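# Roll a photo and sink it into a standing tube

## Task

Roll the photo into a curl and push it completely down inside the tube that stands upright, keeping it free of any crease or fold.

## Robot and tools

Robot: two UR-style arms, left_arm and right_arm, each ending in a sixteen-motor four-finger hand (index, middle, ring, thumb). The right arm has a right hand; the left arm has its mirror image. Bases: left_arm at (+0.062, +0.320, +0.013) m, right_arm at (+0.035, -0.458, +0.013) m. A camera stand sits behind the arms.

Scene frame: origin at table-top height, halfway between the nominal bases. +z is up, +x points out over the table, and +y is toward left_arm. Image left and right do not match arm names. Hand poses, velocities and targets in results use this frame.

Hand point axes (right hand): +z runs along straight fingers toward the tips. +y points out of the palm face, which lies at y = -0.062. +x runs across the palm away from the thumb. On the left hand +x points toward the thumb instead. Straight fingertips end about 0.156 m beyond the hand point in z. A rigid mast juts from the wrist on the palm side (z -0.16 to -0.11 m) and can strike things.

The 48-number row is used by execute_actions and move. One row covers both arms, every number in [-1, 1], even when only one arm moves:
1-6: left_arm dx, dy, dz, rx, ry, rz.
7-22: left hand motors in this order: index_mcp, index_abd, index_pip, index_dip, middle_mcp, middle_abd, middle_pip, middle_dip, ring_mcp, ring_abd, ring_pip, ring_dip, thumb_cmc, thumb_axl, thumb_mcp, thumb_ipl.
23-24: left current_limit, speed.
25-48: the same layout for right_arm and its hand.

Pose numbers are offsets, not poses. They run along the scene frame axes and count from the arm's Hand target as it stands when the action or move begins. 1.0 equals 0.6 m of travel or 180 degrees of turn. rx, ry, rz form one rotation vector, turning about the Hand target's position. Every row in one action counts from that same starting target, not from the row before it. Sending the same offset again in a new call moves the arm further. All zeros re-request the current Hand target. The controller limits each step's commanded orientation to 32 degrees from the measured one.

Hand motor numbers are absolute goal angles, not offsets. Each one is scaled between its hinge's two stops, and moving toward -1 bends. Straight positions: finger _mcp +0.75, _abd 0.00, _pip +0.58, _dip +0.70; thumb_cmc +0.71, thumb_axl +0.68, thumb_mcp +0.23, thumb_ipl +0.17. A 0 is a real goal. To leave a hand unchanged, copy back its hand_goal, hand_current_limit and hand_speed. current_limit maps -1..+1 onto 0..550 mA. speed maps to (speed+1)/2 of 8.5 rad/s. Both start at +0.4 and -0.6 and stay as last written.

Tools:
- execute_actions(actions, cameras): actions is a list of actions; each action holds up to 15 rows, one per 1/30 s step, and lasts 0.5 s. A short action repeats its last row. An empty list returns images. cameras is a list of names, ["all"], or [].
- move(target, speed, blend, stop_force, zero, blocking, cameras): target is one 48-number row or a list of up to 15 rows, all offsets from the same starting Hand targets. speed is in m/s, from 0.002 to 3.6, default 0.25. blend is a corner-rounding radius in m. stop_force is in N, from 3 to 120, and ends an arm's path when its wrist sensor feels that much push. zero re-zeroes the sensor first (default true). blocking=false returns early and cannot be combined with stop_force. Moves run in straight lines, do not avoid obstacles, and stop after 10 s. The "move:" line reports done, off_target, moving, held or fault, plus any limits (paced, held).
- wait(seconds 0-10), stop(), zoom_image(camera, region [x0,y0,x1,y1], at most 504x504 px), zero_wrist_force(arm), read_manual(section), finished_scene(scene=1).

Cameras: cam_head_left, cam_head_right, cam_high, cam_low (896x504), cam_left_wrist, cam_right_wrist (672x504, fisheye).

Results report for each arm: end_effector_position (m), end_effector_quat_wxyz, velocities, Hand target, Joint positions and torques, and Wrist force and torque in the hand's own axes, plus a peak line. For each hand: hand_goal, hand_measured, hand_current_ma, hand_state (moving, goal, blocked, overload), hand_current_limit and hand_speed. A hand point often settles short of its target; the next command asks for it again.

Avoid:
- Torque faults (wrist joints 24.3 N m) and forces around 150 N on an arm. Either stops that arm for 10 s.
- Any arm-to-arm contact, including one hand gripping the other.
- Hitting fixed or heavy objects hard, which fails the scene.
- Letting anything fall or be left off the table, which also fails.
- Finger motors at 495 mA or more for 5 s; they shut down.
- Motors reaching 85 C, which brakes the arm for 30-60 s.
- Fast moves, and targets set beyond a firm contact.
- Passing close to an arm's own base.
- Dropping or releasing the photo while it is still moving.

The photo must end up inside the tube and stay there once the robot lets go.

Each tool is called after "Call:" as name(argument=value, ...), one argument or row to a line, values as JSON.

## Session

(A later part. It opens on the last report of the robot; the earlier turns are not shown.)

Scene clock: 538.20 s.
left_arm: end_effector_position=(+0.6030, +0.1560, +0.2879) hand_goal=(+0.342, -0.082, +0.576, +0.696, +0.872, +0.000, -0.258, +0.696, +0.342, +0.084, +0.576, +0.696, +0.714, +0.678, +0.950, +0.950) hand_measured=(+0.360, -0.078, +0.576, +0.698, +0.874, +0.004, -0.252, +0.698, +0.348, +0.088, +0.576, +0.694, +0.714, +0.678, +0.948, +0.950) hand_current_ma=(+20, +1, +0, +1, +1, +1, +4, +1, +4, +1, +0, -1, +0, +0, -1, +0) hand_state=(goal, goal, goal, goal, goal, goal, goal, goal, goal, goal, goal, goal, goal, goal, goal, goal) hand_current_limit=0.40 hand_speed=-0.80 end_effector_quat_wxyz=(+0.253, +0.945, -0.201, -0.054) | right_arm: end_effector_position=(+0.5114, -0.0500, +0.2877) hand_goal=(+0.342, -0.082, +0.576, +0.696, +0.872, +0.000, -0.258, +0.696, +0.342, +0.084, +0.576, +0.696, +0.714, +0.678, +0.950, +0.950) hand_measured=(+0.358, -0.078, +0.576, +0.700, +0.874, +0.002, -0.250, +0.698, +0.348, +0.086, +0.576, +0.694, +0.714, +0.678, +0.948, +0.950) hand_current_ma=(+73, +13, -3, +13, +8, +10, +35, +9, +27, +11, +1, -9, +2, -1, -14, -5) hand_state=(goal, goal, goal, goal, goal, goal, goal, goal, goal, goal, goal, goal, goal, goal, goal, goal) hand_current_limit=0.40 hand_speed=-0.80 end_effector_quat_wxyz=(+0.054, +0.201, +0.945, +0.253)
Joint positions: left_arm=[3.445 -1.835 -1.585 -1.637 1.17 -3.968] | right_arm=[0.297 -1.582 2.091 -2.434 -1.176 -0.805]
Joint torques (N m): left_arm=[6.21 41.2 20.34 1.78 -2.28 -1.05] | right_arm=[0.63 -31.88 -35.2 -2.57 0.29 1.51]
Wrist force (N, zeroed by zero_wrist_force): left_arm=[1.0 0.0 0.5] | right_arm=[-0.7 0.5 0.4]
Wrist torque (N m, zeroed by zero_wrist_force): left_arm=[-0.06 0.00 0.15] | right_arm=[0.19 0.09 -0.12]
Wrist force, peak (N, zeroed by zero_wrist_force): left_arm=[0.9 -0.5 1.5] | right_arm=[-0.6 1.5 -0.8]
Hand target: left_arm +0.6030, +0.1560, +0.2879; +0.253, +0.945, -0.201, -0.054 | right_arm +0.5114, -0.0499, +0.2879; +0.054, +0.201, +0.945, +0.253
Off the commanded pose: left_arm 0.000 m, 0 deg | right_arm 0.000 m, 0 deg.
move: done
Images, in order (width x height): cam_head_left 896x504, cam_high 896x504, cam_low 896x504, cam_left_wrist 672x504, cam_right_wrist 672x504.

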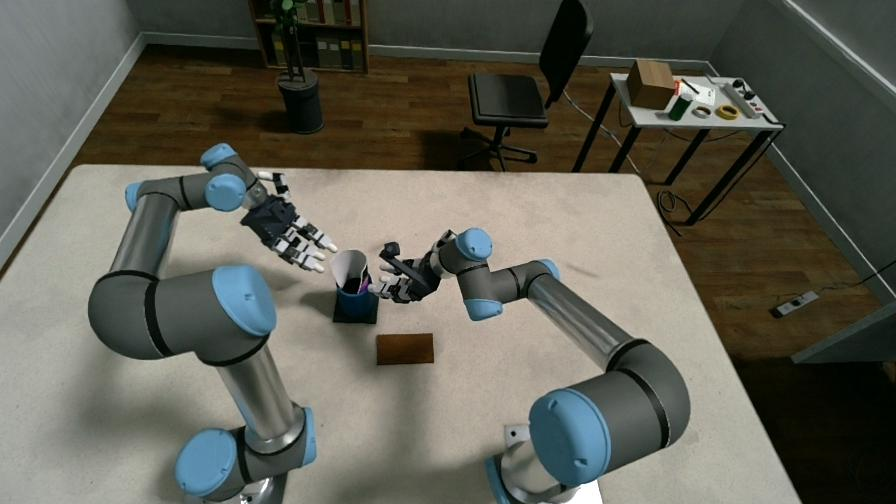

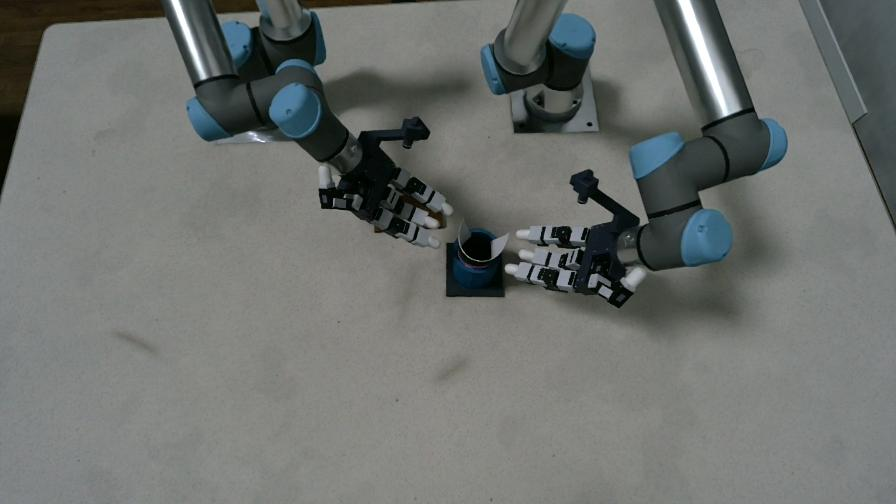

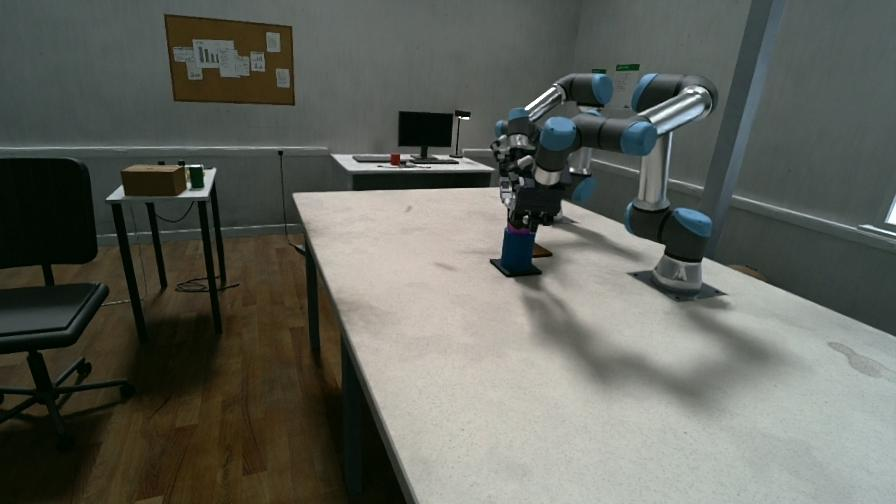

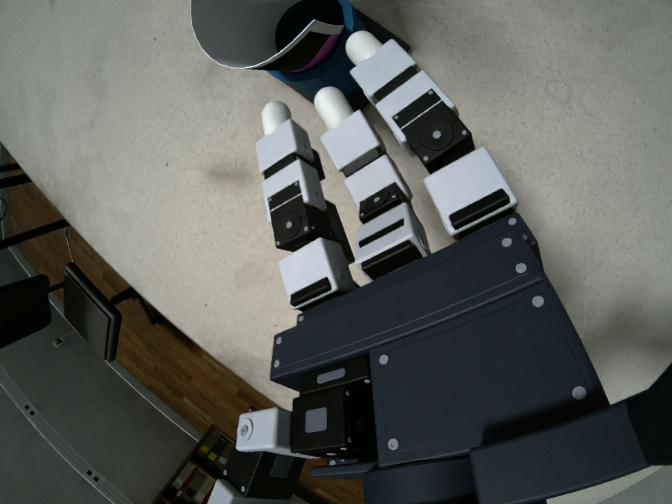

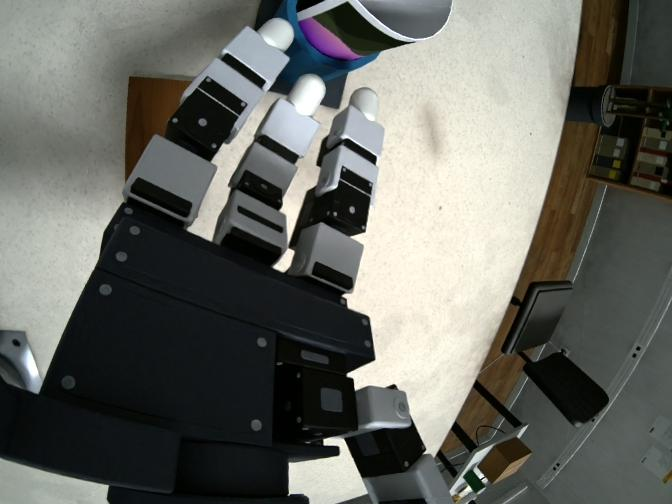

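Call:
move(
  target=[
    [-0.0137,0.0015,0,0,0,0,0.3425,-0.083,0.576,0.696,0.7,0,-0.015,0.696,0.548,0,-0.95,0.696,0.714,0.678,0.95,0.95,0.4,-0.8,-0.01,0.01,0,0,0,0,0.3425,-0.083,0.576,0.696,0.7,0,-0.015,0.696,0.548,0,-0.95,0.696,0.714,0.678,0.95,0.95,0.4,-0.8],
  ],
  speed=0.08,
)

Call:
move(
  target=[
    [-0.0122,-0.0274,0,0,0,0,0.3425,-0.083,0.576,0.696,0.7,0,-0.015,0.696,0.548,0,-0.95,0.696,0.714,0.678,0.95,0.95,0.4,-0.8,0.0122,0.0274,0,0,0,0,0.3425,-0.083,0.576,0.696,0.7,0,-0.015,0.696,0.548,0,-0.95,0.696,0.714,0.678,0.95,0.95,0.4,-0.8],
  ],
  speed=0.05,
  cameras=["cam_high","cam_head_left","cam_low","cam_left_wrist","cam_right_wrist"],
)

Call:
zoom_image(
  camera="cam_high",
  region=[400, 170, 560, 310],
)

Call:
zoom_image(
  camera="cam_head_left",
  region=[280, 220, 430, 340],
)

Scene clock: 542.13 s.
left_arm: end_effector_position=(+0.5948, +0.1569, +0.2879) hand_goal=(+0.342, -0.082, +0.576, +0.696, +0.700, +0.000, -0.014, +0.696, +0.548, +0.000, -0.950, +0.696, +0.714, +0.678, +0.950, +0.950) hand_measured=(+0.360, -0.078, +0.576, +0.698, +0.712, +0.004, -0.014, +0.698, +0.552, +0.004, -0.944, +0.694, +0.714, +0.678, +0.948, +0.950) hand_current_ma=(+20, +1, +0, +1, +11, +1, +0, +1, +2, +1, +3, -1, +0, +0, -1, +0) hand_state=(goal, goal, goal, goal, goal, goal, goal, goal, goal, goal, goal, goal, goal, goal, goal, goal) hand_current_limit=0.40 hand_speed=-0.80 end_effector_quat_wxyz=(+0.253, +0.945, -0.201, -0.054) | right_arm: end_effector_position=(+0.5054, -0.0439, +0.2879) hand_goal=(+0.342, -0.082, +0.576, +0.696, +0.700, +0.000, -0.014, +0.696, +0.548, +0.000, -0.950, +0.696, +0.714, +0.678, +0.950, +0.950) hand_measured=(+0.358, -0.078, +0.576, +0.700, +0.714, +0.002, -0.014, +0.698, +0.552, +0.004, -0.944, +0.694, +0.714, +0.678, +0.948, +0.950) hand_current_ma=(+73, +13, -3, +13, +62, +10, -2, +9, +20, +12, +27, -9, +2, -1, -14, -5) hand_state=(goal, goal, goal, goal, goal, goal, goal, goal, goal, goal, goal, goal, goal, goal, goal, goal) hand_current_limit=0.40 hand_speed=-0.80 end_effector_quat_wxyz=(+0.054, +0.201, +0.945, +0.253)
Joint positions: left_arm=[3.451 -1.816 -1.608 -1.634 1.172 -3.963] | right_arm=[0.315 -1.585 2.096 -2.442 -1.182 -0.787]
Joint torques (N m): left_arm=[-9.32 22.55 28.15 -0.18 -1.93 -0.71] | right_arm=[-9.59 -8.22 -36.13 -0.58 2.47 -1.7]
Wrist force (N, zeroed by zero_wrist_force): left_arm=[1.1 0.2 0.4] | right_arm=[-0.8 0.9 0.4]
Wrist torque (N m, zeroed by zero_wrist_force): left_arm=[-0.04 -0.01 0.03] | right_arm=[0.22 0.10 -0.17]
Wrist force, peak (N, zeroed by zero_wrist_force): left_arm=[1.5 -0.1 0.5] | right_arm=[-0.8 1.1 0.4]
Hand target: left_arm +0.5948, +0.1569, +0.2879; +0.253, +0.945, -0.201, -0.054 | right_arm +0.5054, -0.0439, +0.2879; +0.054, +0.201, +0.945, +0.253
Off the commanded pose: left_arm 0.000 m, 0 deg | right_arm 0.000 m, 0 deg.
move: done

Scene clock: 542.90 s.
left_arm: end_effector_position=(+0.5874, +0.1403, +0.2879) hand_goal=(+0.342, -0.082, +0.576, +0.696, +0.700, +0.000, -0.014, +0.696, +0.548, +0.000, -0.950, +0.696, +0.714, +0.678, +0.950, +0.950) hand_measured=(+0.360, -0.078, +0.576, +0.698, +0.712, +0.004, -0.014, +0.698, +0.552, +0.004, -0.944, +0.694, +0.714, +0.678, +0.948, +0.950) hand_current_ma=(+20, +1, +0, +1, +11, +1, +0, +1, +2, +1, +3, -1, +0, +0, -1, +0) hand_state=(goal, goal, goal, goal, goal, goal, goal, goal, goal, goal, goal, goal, goal, goal, goal, goal) hand_current_limit=0.40 hand_speed=-0.80 end_effector_quat_wxyz=(+0.253, +0.945, -0.201, -0.053) | right_arm: end_effector_position=(+0.5128, -0.0274, +0.2880) hand_goal=(+0.342, -0.082, +0.576, +0.696, +0.700, +0.000, -0.014, +0.696, +0.548, +0.000, -0.950, +0.696, +0.714, +0.678, +0.950, +0.950) hand_measured=(+0.358, -0.078, +0.576, +0.700, +0.712, +0.002, -0.014, +0.698, +0.552, +0.004, -0.944, +0.694, +0.714, +0.678, +0.948, +0.950) hand_current_ma=(+73, +12, -3, +13, +61, +10, -1, +9, +20, +12, +26, -9, +2, -1, -14, -5) hand_state=(goal, goal, goal, goal, goal, goal, goal, goal, goal, goal, goal, goal, goal, goal, goal, goal) hand_current_limit=0.40 hand_speed=-0.80 end_effector_quat_wxyz=(+0.054, +0.201, +0.945, +0.253)
Joint positions: left_arm=[3.426 -1.798 -1.634 -1.617 1.163 -3.988] | right_arm=[0.346 -1.545 2.058 -2.457 -1.193 -0.756]
Joint torques (N m): left_arm=[11.1 21.96 28.67 -0.6 -0.17 1.8] | right_arm=[-10.69 -32.95 -8.85 -0.88 1.93 -1.74]
Wrist force (N, zeroed by zero_wrist_force): left_arm=[1.0 0.1 0.2] | right_arm=[-1.0 1.1 0.5]
Wrist torque (N m, zeroed by zero_wrist_force): left_arm=[-0.03 0.01 0.09] | right_arm=[0.24 0.12 -0.16]
Wrist force, peak (N, zeroed by zero_wrist_force): left_arm=[0.9 0.8 0.8] | right_arm=[-0.5 1.4 0.6]
Hand target: left_arm +0.5874, +0.1405, +0.2879; +0.253, +0.945, -0.201, -0.054 | right_arm +0.5128, -0.0275, +0.2879; +0.054, +0.201, +0.945, +0.253
Off the commanded pose: left_arm 0.000 m, 0 deg | right_arm 0.000 m, 0 deg.
move: done
Images, in order (width x height): cam_head_left 896x504, cam_high 896x504, cam_low 896x504, cam_left_wrist 672x504, cam_right_wrist 672x504.

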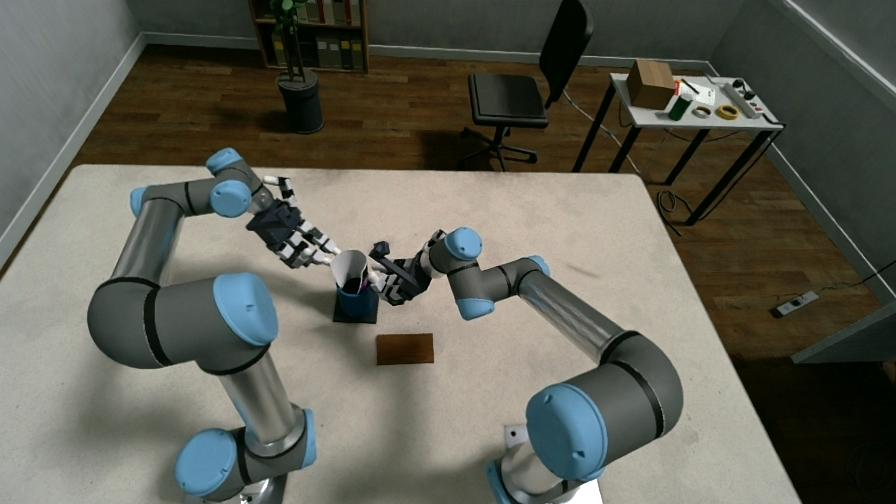

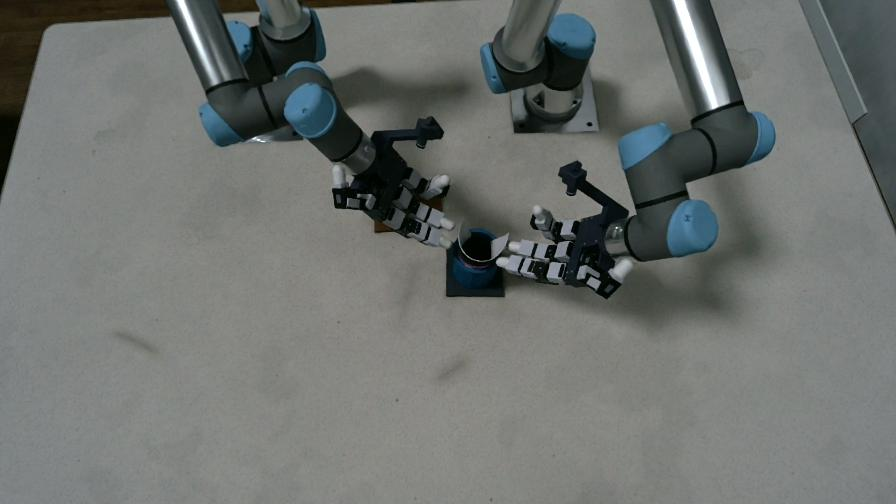

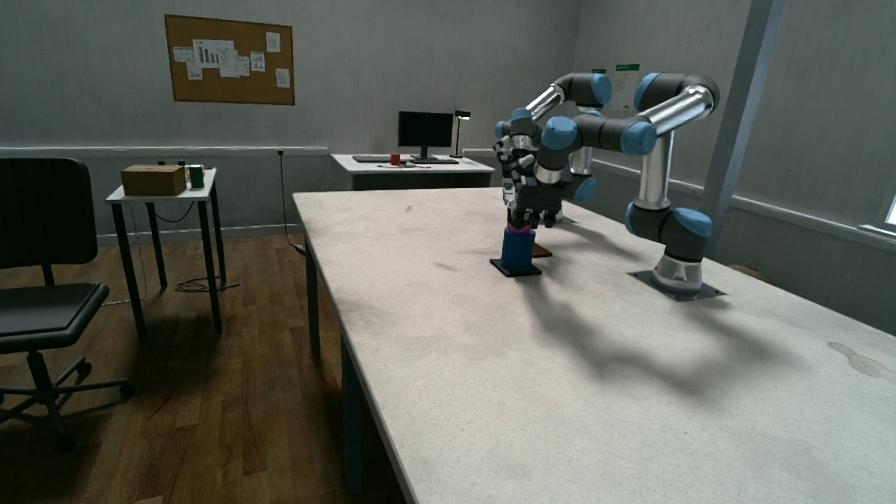

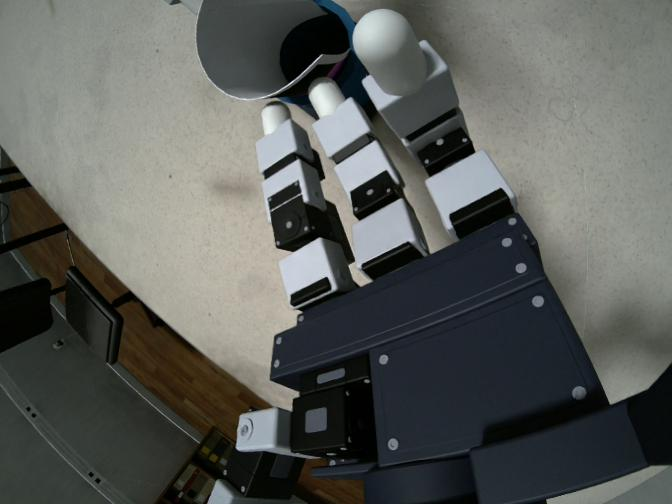

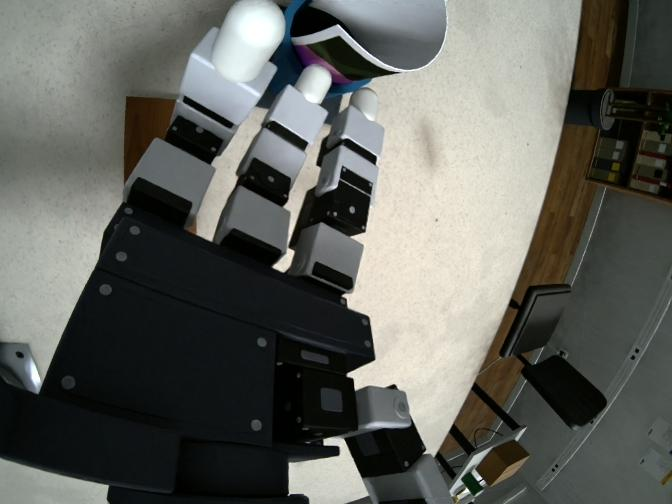

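Scaled by 3.150 from the camera's 896x504 image, which has a finer 1280x720 frame.

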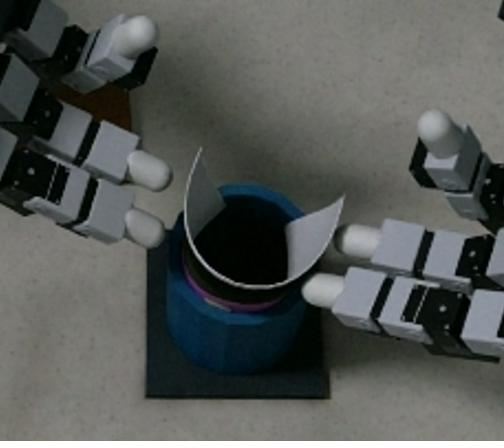

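Scaled by 3.360 from the camera's 896x504 image, which has a finer 1280x720 frame.

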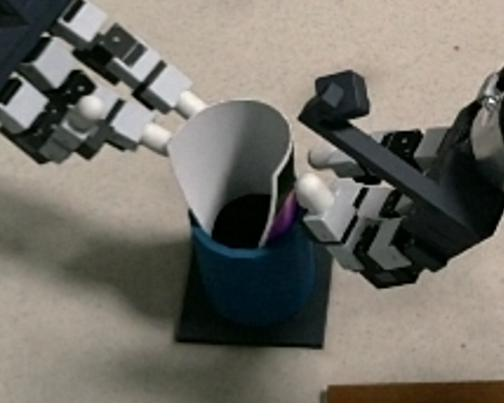

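Call:
move(
  target=[
    [-0.0041,-0.0091,0,0,0,0,0.3425,-0.083,0.576,0.696,0.7,0,-0.015,0.696,0.548,0,-0.95,0.696,0.714,0.678,0.95,0.95,0.4,-0.8,0.0041,0.0091,0,0,0,0,0.3425,-0.083,0.576,0.696,0.7,0,-0.015,0.696,0.548,0,-0.95,0.696,0.714,0.678,0.95,0.95,0.4,-0.8],
  ],
  speed=0.03,
  cameras=["cam_high","cam_head_left","cam_low","cam_left_wrist","cam_right_wrist"],
)

Call:
zoom_image(
  camera="cam_high",
  region=[400, 170, 560, 310],
)

Call:
zoom_image(
  camera="cam_head_left",
  region=[280, 220, 430, 340],
)

Scene clock: 543.73 s.
left_arm: end_effector_position=(+0.5849, +0.1349, +0.2879) hand_goal=(+0.342, -0.082, +0.576, +0.696, +0.700, +0.000, -0.014, +0.696, +0.548, +0.000, -0.950, +0.696, +0.714, +0.678, +0.950, +0.950) hand_measured=(+0.360, -0.078, +0.576, +0.698, +0.712, +0.004, -0.014, +0.698, +0.552, +0.004, -0.944, +0.694, +0.714, +0.678, +0.948, +0.950) hand_current_ma=(+20, +1, +0, +1, +11, +1, +0, +1, +2, +1, +3, -1, +0, +0, -1, +0) hand_state=(goal, goal, goal, goal, goal, goal, goal, goal, goal, goal, goal, goal, goal, goal, goal, goal) hand_current_limit=0.40 hand_speed=-0.80 end_effector_quat_wxyz=(+0.253, +0.945, -0.201, -0.054) | right_arm: end_effector_position=(+0.5153, -0.0219, +0.2879) hand_goal=(+0.342, -0.082, +0.576, +0.696, +0.700, +0.000, -0.014, +0.696, +0.548, +0.000, -0.950, +0.696, +0.714, +0.678, +0.950, +0.950) hand_measured=(+0.358, -0.078, +0.576, +0.700, +0.712, +0.002, -0.014, +0.698, +0.552, +0.004, -0.944, +0.694, +0.714, +0.678, +0.948, +0.950) hand_current_ma=(+73, +12, -3, +13, +60, +10, -1, +9, +20, +12, +26, -9, +2, -1, -14, -5) hand_state=(goal, goal, goal, goal, goal, goal, goal, goal, goal, goal, goal, goal, goal, goal, goal, goal) hand_current_limit=0.40 hand_speed=-0.80 end_effector_quat_wxyz=(+0.054, +0.201, +0.945, +0.253)
Joint positions: left_arm=[3.417 -1.793 -1.642 -1.611 1.161 -3.997] | right_arm=[0.355 -1.531 2.046 -2.461 -1.197 -0.746]
Joint torques (N m): left_arm=[-0.84 31.93 21.99 1.95 -2.45 0.4] | right_arm=[-1.17 -28.32 -22.13 -4.39 -0.51 -0.4]
Wrist force (N, zeroed by zero_wrist_force): left_arm=[0.8 0.1 0.3] | right_arm=[-0.6 1.0 0.2]
Wrist torque (N m, zeroed by zero_wrist_force): left_arm=[-0.02 0.04 0.12] | right_arm=[0.26 0.07 -0.17]
Wrist force, peak (N, zeroed by zero_wrist_force): left_arm=[1.2 0.4 0.4] | right_arm=[-0.7 1.1 0.5]
Hand target: left_arm +0.5850, +0.1350, +0.2879; +0.253, +0.945, -0.201, -0.054 | right_arm +0.5152, -0.0220, +0.2879; +0.054, +0.201, +0.945, +0.253
Off the commanded pose: left_arm 0.000 m, 0 deg | right_arm 0.000 m, 0 deg.
move: done
Images, in order (width x height): cam_head_left 896x504, cam_high 896x504, cam_low 896x504, cam_left_wrist 672x504, cam_right_wrist 672x504.

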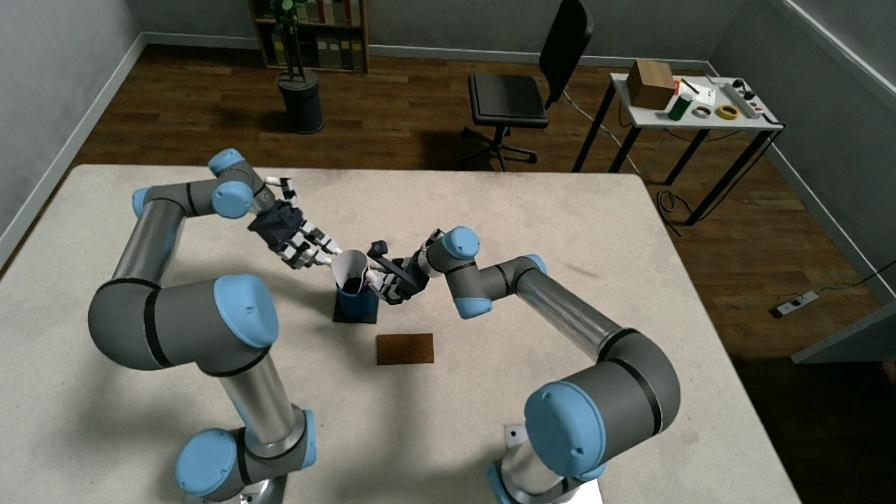

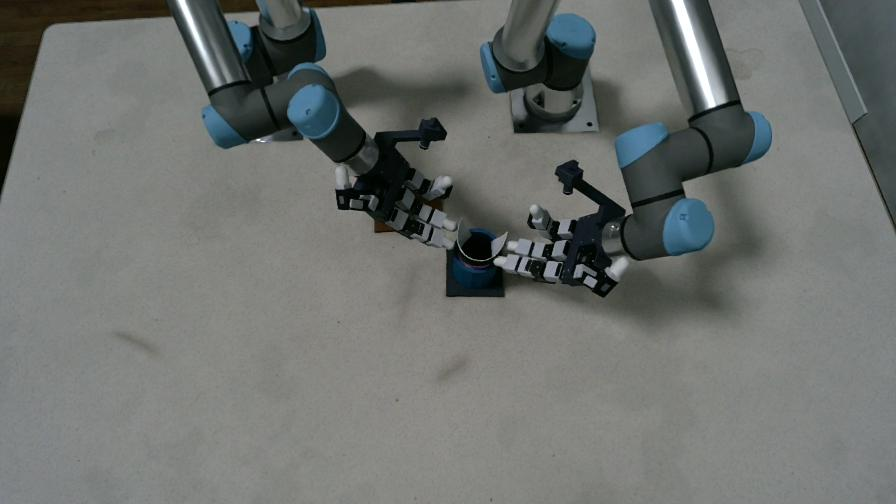

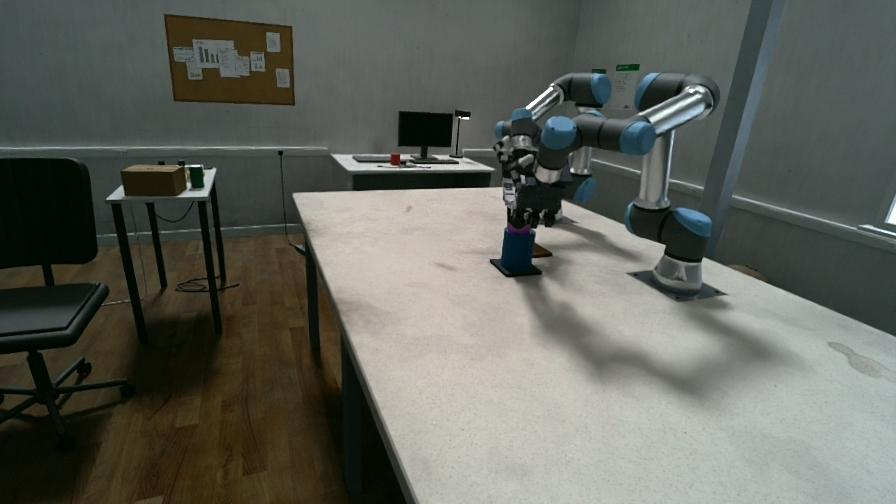

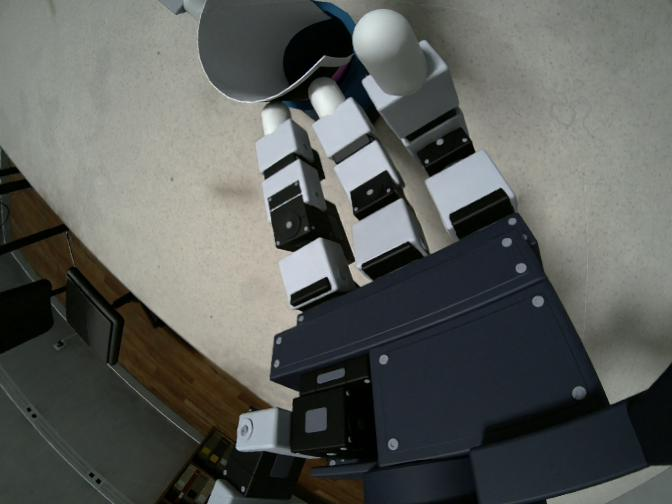

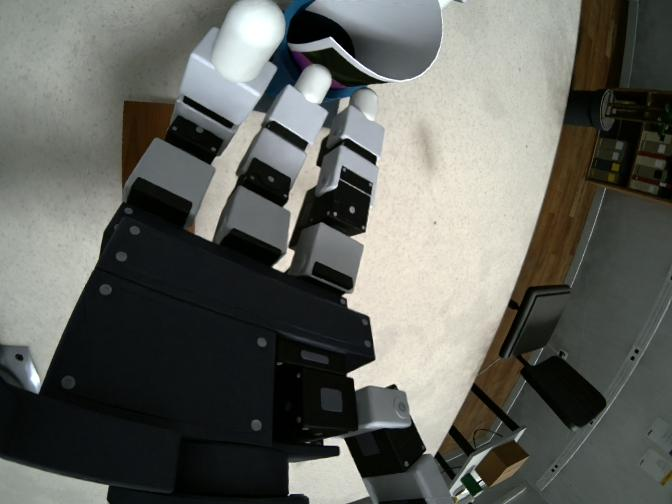

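Scaled by 3.150 from the camera's 896x504 image, which has a finer 1280x720 frame.

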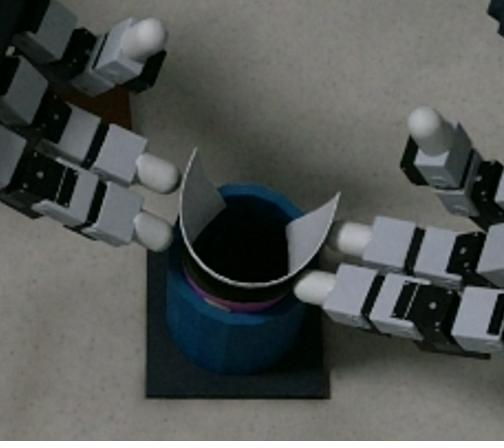

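Scaled by 3.360 from the camera's 896x504 image, which has a finer 1280x720 frame.

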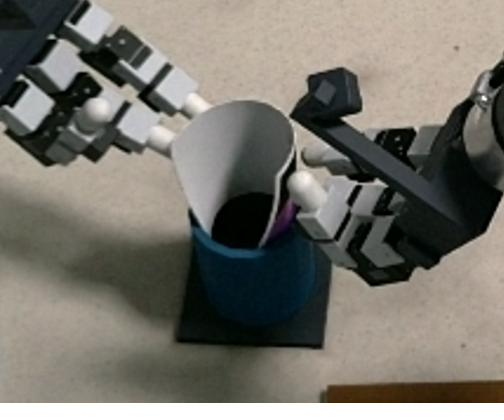

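Call:
move(
  target=[
    [-0.0041,-0.0091,0,0,0,0,0.3425,-0.083,0.576,0.696,0.7,0,-0.015,0.696,0.548,0,-0.95,0.696,0.714,0.678,0.95,0.95,0.4,-0.8,0.0041,0.0091,0,0,0,0,0.3425,-0.083,0.576,0.696,0.7,0,-0.015,0.696,0.548,0,-0.95,0.696,0.714,0.678,0.95,0.95,0.4,-0.8],
  ],
  speed=0.03,
  cameras=["cam_high","cam_head_left","cam_left_wrist","cam_right_wrist"],
)

Call:
zoom_image(
  camera="cam_high",
  region=[400, 170, 560, 310],
)

Call:
zoom_image(
  camera="cam_head_left",
  region=[280, 220, 430, 340],
)

Scene clock: 544.57 s.
left_arm: end_effector_position=(+0.5825, +0.1295, +0.2879) hand_goal=(+0.342, -0.082, +0.576, +0.696, +0.700, +0.000, -0.014, +0.696, +0.548, +0.000, -0.950, +0.696, +0.714, +0.678, +0.950, +0.950) hand_measured=(+0.360, -0.080, +0.576, +0.698, +0.712, +0.004, -0.014, +0.698, +0.552, +0.004, -0.944, +0.694, +0.714, +0.678, +0.948, +0.950) hand_current_ma=(+20, +1, +0, +1, +11, +1, +0, +1, +2, +1, +3, -1, +0, +0, -1, +0) hand_state=(goal, goal, goal, goal, goal, goal, goal, goal, goal, goal, goal, goal, goal, goal, goal, goal) hand_current_limit=0.40 hand_speed=-0.80 end_effector_quat_wxyz=(+0.253, +0.945, -0.201, -0.054) | right_arm: end_effector_position=(+0.5177, -0.0165, +0.2879) hand_goal=(+0.342, -0.082, +0.576, +0.696, +0.700, +0.000, -0.014, +0.696, +0.548, +0.000, -0.950, +0.696, +0.714, +0.678, +0.950, +0.950) hand_measured=(+0.358, -0.080, +0.576, +0.700, +0.712, +0.002, -0.014, +0.698, +0.552, +0.004, -0.944, +0.694, +0.714, +0.678, +0.948, +0.950) hand_current_ma=(+73, +8, +1, +13, +60, +10, -1, +9, +20, +12, +26, -9, +2, -1, -14, -5) hand_state=(goal, goal, goal, goal, goal, goal, goal, goal, goal, goal, goal, goal, goal, goal, goal, goal) hand_current_limit=0.40 hand_speed=-0.80 end_effector_quat_wxyz=(+0.054, +0.201, +0.945, +0.253)
Joint positions: left_arm=[3.409 -1.787 -1.65 -1.605 1.158 -4.006] | right_arm=[0.365 -1.518 2.033 -2.465 -1.2 -0.737]
Joint torques (N m): left_arm=[-1.47 31.26 22.31 2 -2.39 0.61] | right_arm=[-1.64 -29.15 -21.79 -4.52 -0.53 -0.34]
Wrist force (N, zeroed by zero_wrist_force): left_arm=[0.7 0.0 -0.1] | right_arm=[-0.5 0.8 -0.1]
Wrist torque (N m, zeroed by zero_wrist_force): left_arm=[-0.01 0.06 0.12] | right_arm=[0.26 0.07 -0.17]
Wrist force, peak (N, zeroed by zero_wrist_force): left_arm=[1.0 0.2 0.6] | right_arm=[-0.7 1.3 0.3]
Hand target: left_arm +0.5825, +0.1296, +0.2879; +0.253, +0.945, -0.201, -0.054 | right_arm +0.5177, -0.0166, +0.2879; +0.054, +0.201, +0.945, +0.253
Off the commanded pose: left_arm 0.000 m, 0 deg | right_arm 0.000 m, 0 deg.
move: done
Images, in order (width x height): cam_head_left 896x504, cam_high 896x504, cam_left_wrist 672x504, cam_right_wrist 672x504.

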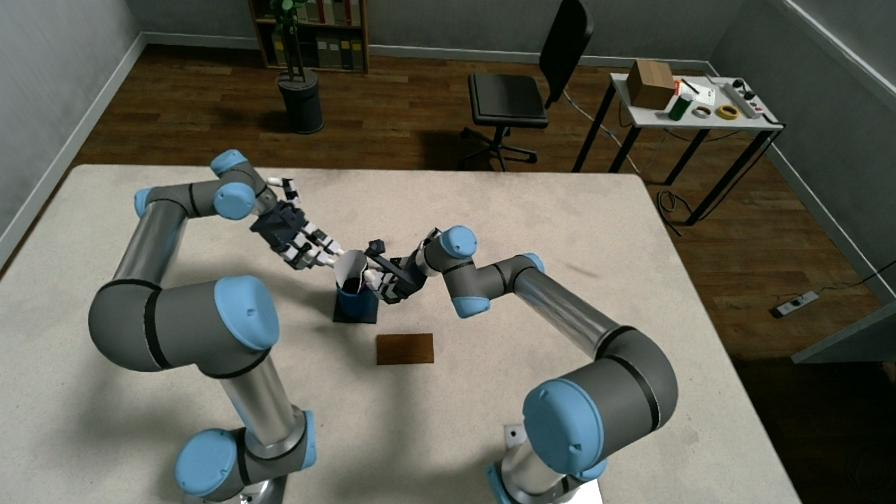

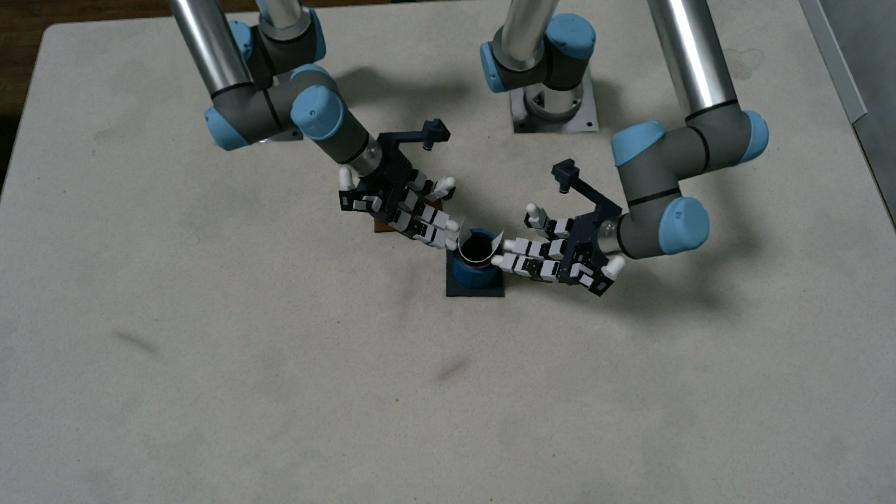

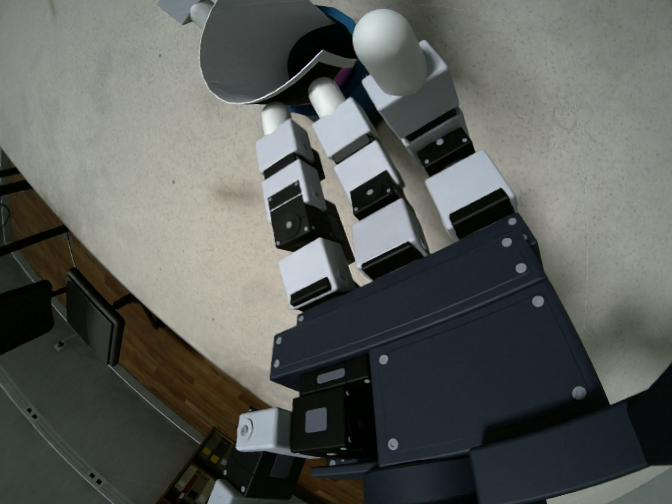

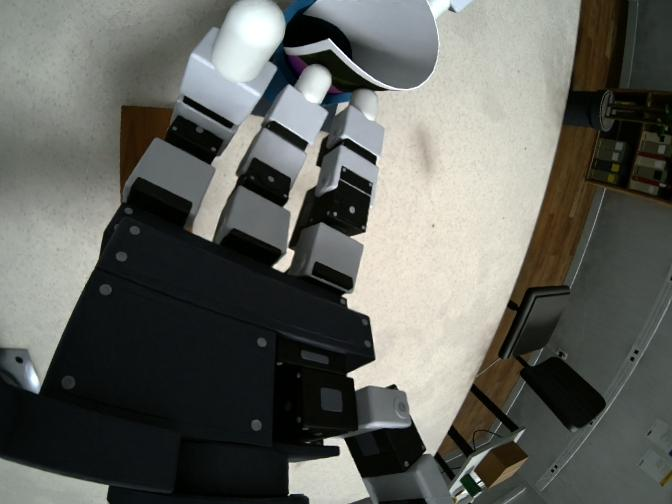

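Scaled by 3.150 from the camera's 896x504 image, which has a finer 1280x720 frame.

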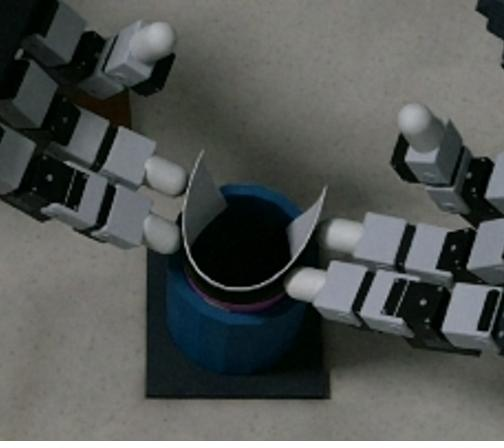

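Scaled by 3.360 from the camera's 896x504 image, which has a finer 1280x720 frame.

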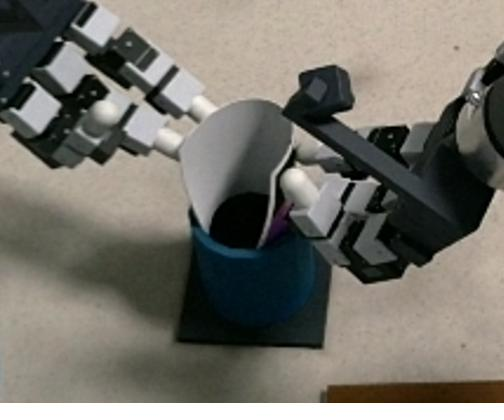

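Call:
move(
  target=[
    [-0.0041,-0.0091,0,0,0,0,0.3425,-0.083,0.576,0.696,0.7,0,-0.015,0.696,0.548,0,-0.95,0.696,0.714,0.678,0.95,0.95,0.4,-0.8,0.0041,0.0091,0,0,0,0,0.3425,-0.083,0.576,0.696,0.7,0,-0.015,0.696,0.548,0,-0.95,0.696,0.714,0.678,0.95,0.95,0.4,-0.8],
  ],
  speed=0.03,
  cameras=["cam_high","cam_head_left","cam_left_wrist","cam_right_wrist"],
)

Call:
zoom_image(
  camera="cam_high",
  region=[400, 170, 560, 310],
)

Call:
zoom_image(
  camera="cam_head_left",
  region=[280, 220, 430, 340],
)

Scene clock: 545.37 s.
left_arm: end_effector_position=(+0.5800, +0.1240, +0.2879) hand_goal=(+0.342, -0.082, +0.576, +0.696, +0.700, +0.000, -0.014, +0.696, +0.548, +0.000, -0.950, +0.696, +0.714, +0.678, +0.950, +0.950) hand_measured=(+0.360, -0.080, +0.576, +0.698, +0.712, +0.004, -0.014, +0.698, +0.552, +0.004, -0.944, +0.694, +0.714, +0.678, +0.948, +0.950) hand_current_ma=(+20, +0, +0, +1, +11, +1, +0, +1, +2, +1, +3, -1, +0, +0, -1, +0) hand_state=(goal, goal, goal, goal, goal, goal, goal, goal, goal, goal, goal, goal, goal, goal, goal, goal) hand_current_limit=0.40 hand_speed=-0.80 end_effector_quat_wxyz=(+0.253, +0.945, -0.201, -0.054) | right_arm: end_effector_position=(+0.5202, -0.0110, +0.2879) hand_goal=(+0.342, -0.082, +0.576, +0.696, +0.700, +0.000, -0.014, +0.696, +0.548, +0.000, -0.950, +0.696, +0.714, +0.678, +0.950, +0.950) hand_measured=(+0.358, -0.082, +0.578, +0.700, +0.712, +0.002, -0.014, +0.698, +0.552, +0.004, -0.944, +0.694, +0.714, +0.678, +0.948, +0.950) hand_current_ma=(+73, +1, +5, +13, +60, +10, -1, +9, +20, +12, +26, -9, +2, -1, -14, -5) hand_state=(goal, goal, goal, goal, goal, goal, goal, goal, goal, goal, goal, goal, goal, goal, goal, goal) hand_current_limit=0.40 hand_speed=-0.80 end_effector_quat_wxyz=(+0.054, +0.201, +0.945, +0.253)
Joint positions: left_arm=[3.4 -1.782 -1.657 -1.599 1.155 -4.015] | right_arm=[0.374 -1.505 2.019 -2.468 -1.204 -0.727]
Joint torques (N m): left_arm=[0.5 30.93 22.97 2 -2.34 0.74] | right_arm=[-2.07 -29.71 -21.27 -4.66 -0.46 -0.15]
Wrist force (N, zeroed by zero_wrist_force): left_arm=[0.8 -0.1 -0.1] | right_arm=[-0.5 0.7 -0.2]
Wrist torque (N m, zeroed by zero_wrist_force): left_arm=[0.02 0.05 0.12] | right_arm=[0.29 0.09 -0.16]
Wrist force, peak (N, zeroed by zero_wrist_force): left_arm=[1.1 -0.3 -0.1] | right_arm=[-0.8 0.8 -0.1]
Hand target: left_arm +0.5801, +0.1241, +0.2879; +0.253, +0.945, -0.201, -0.054 | right_arm +0.5201, -0.0111, +0.2879; +0.054, +0.201, +0.945, +0.253
Off the commanded pose: left_arm 0.000 m, 0 deg | right_arm 0.000 m, 0 deg.
move: done
Images, in order (width x height): cam_head_left 896x504, cam_high 896x504, cam_left_wrist 672x504, cam_right_wrist 672x504.

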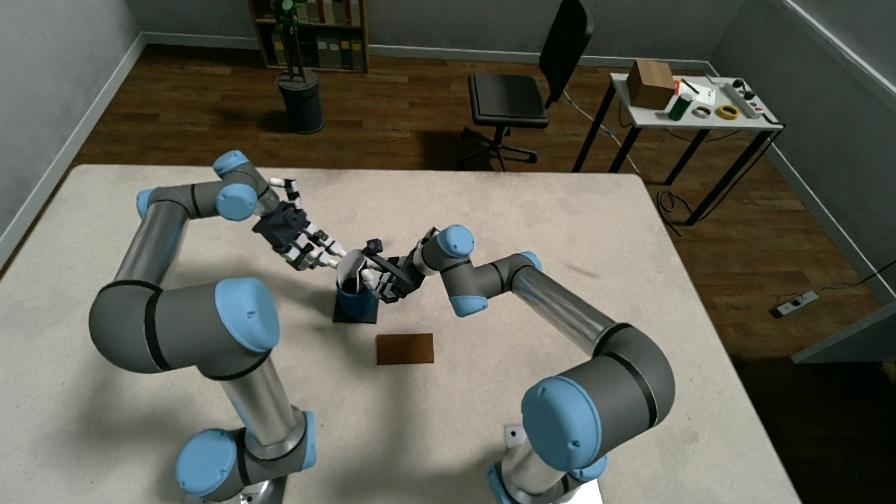

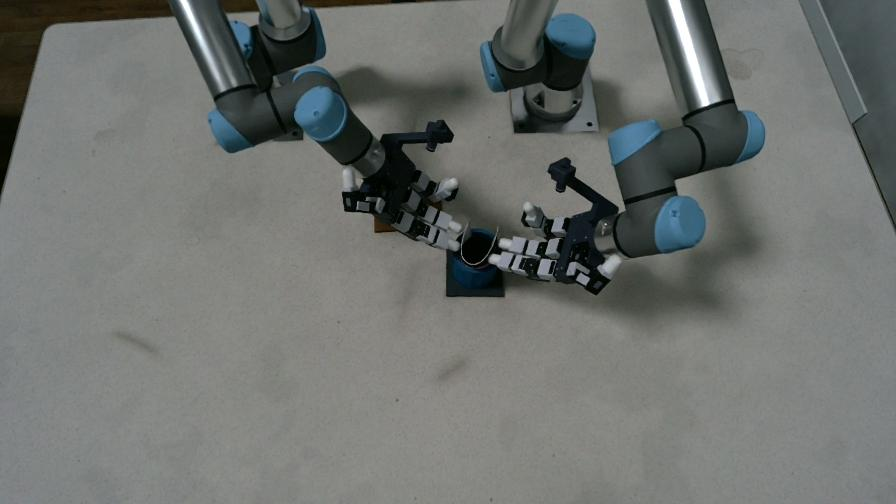

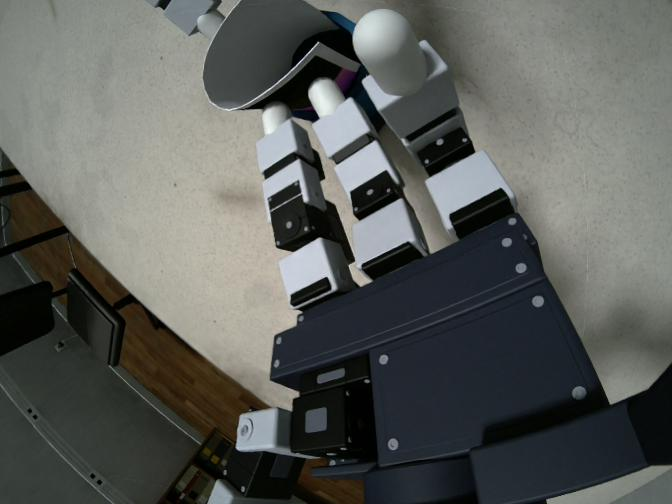

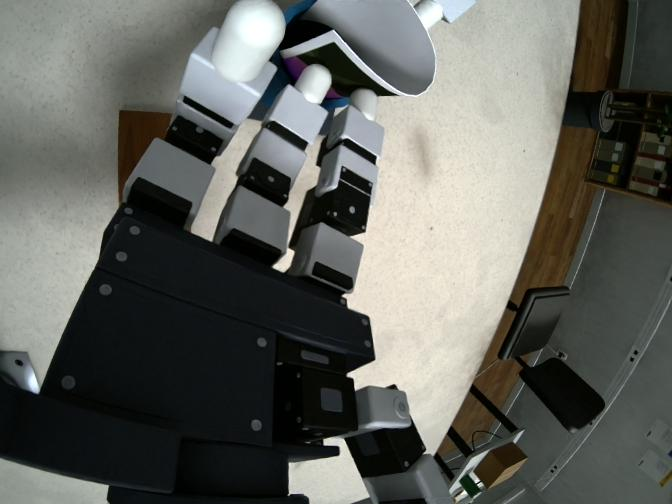

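Scaled by 3.150 from the camera's 896x504 image, which has a finer 1280x720 frame.

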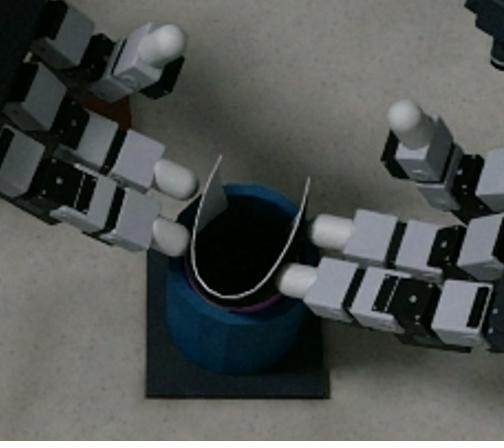

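Scaled by 3.360 from the camera's 896x504 image, which has a finer 1280x720 frame.

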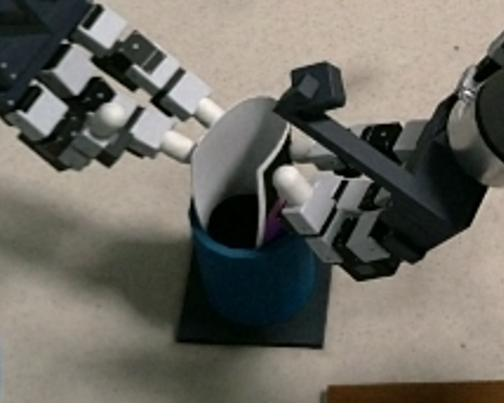

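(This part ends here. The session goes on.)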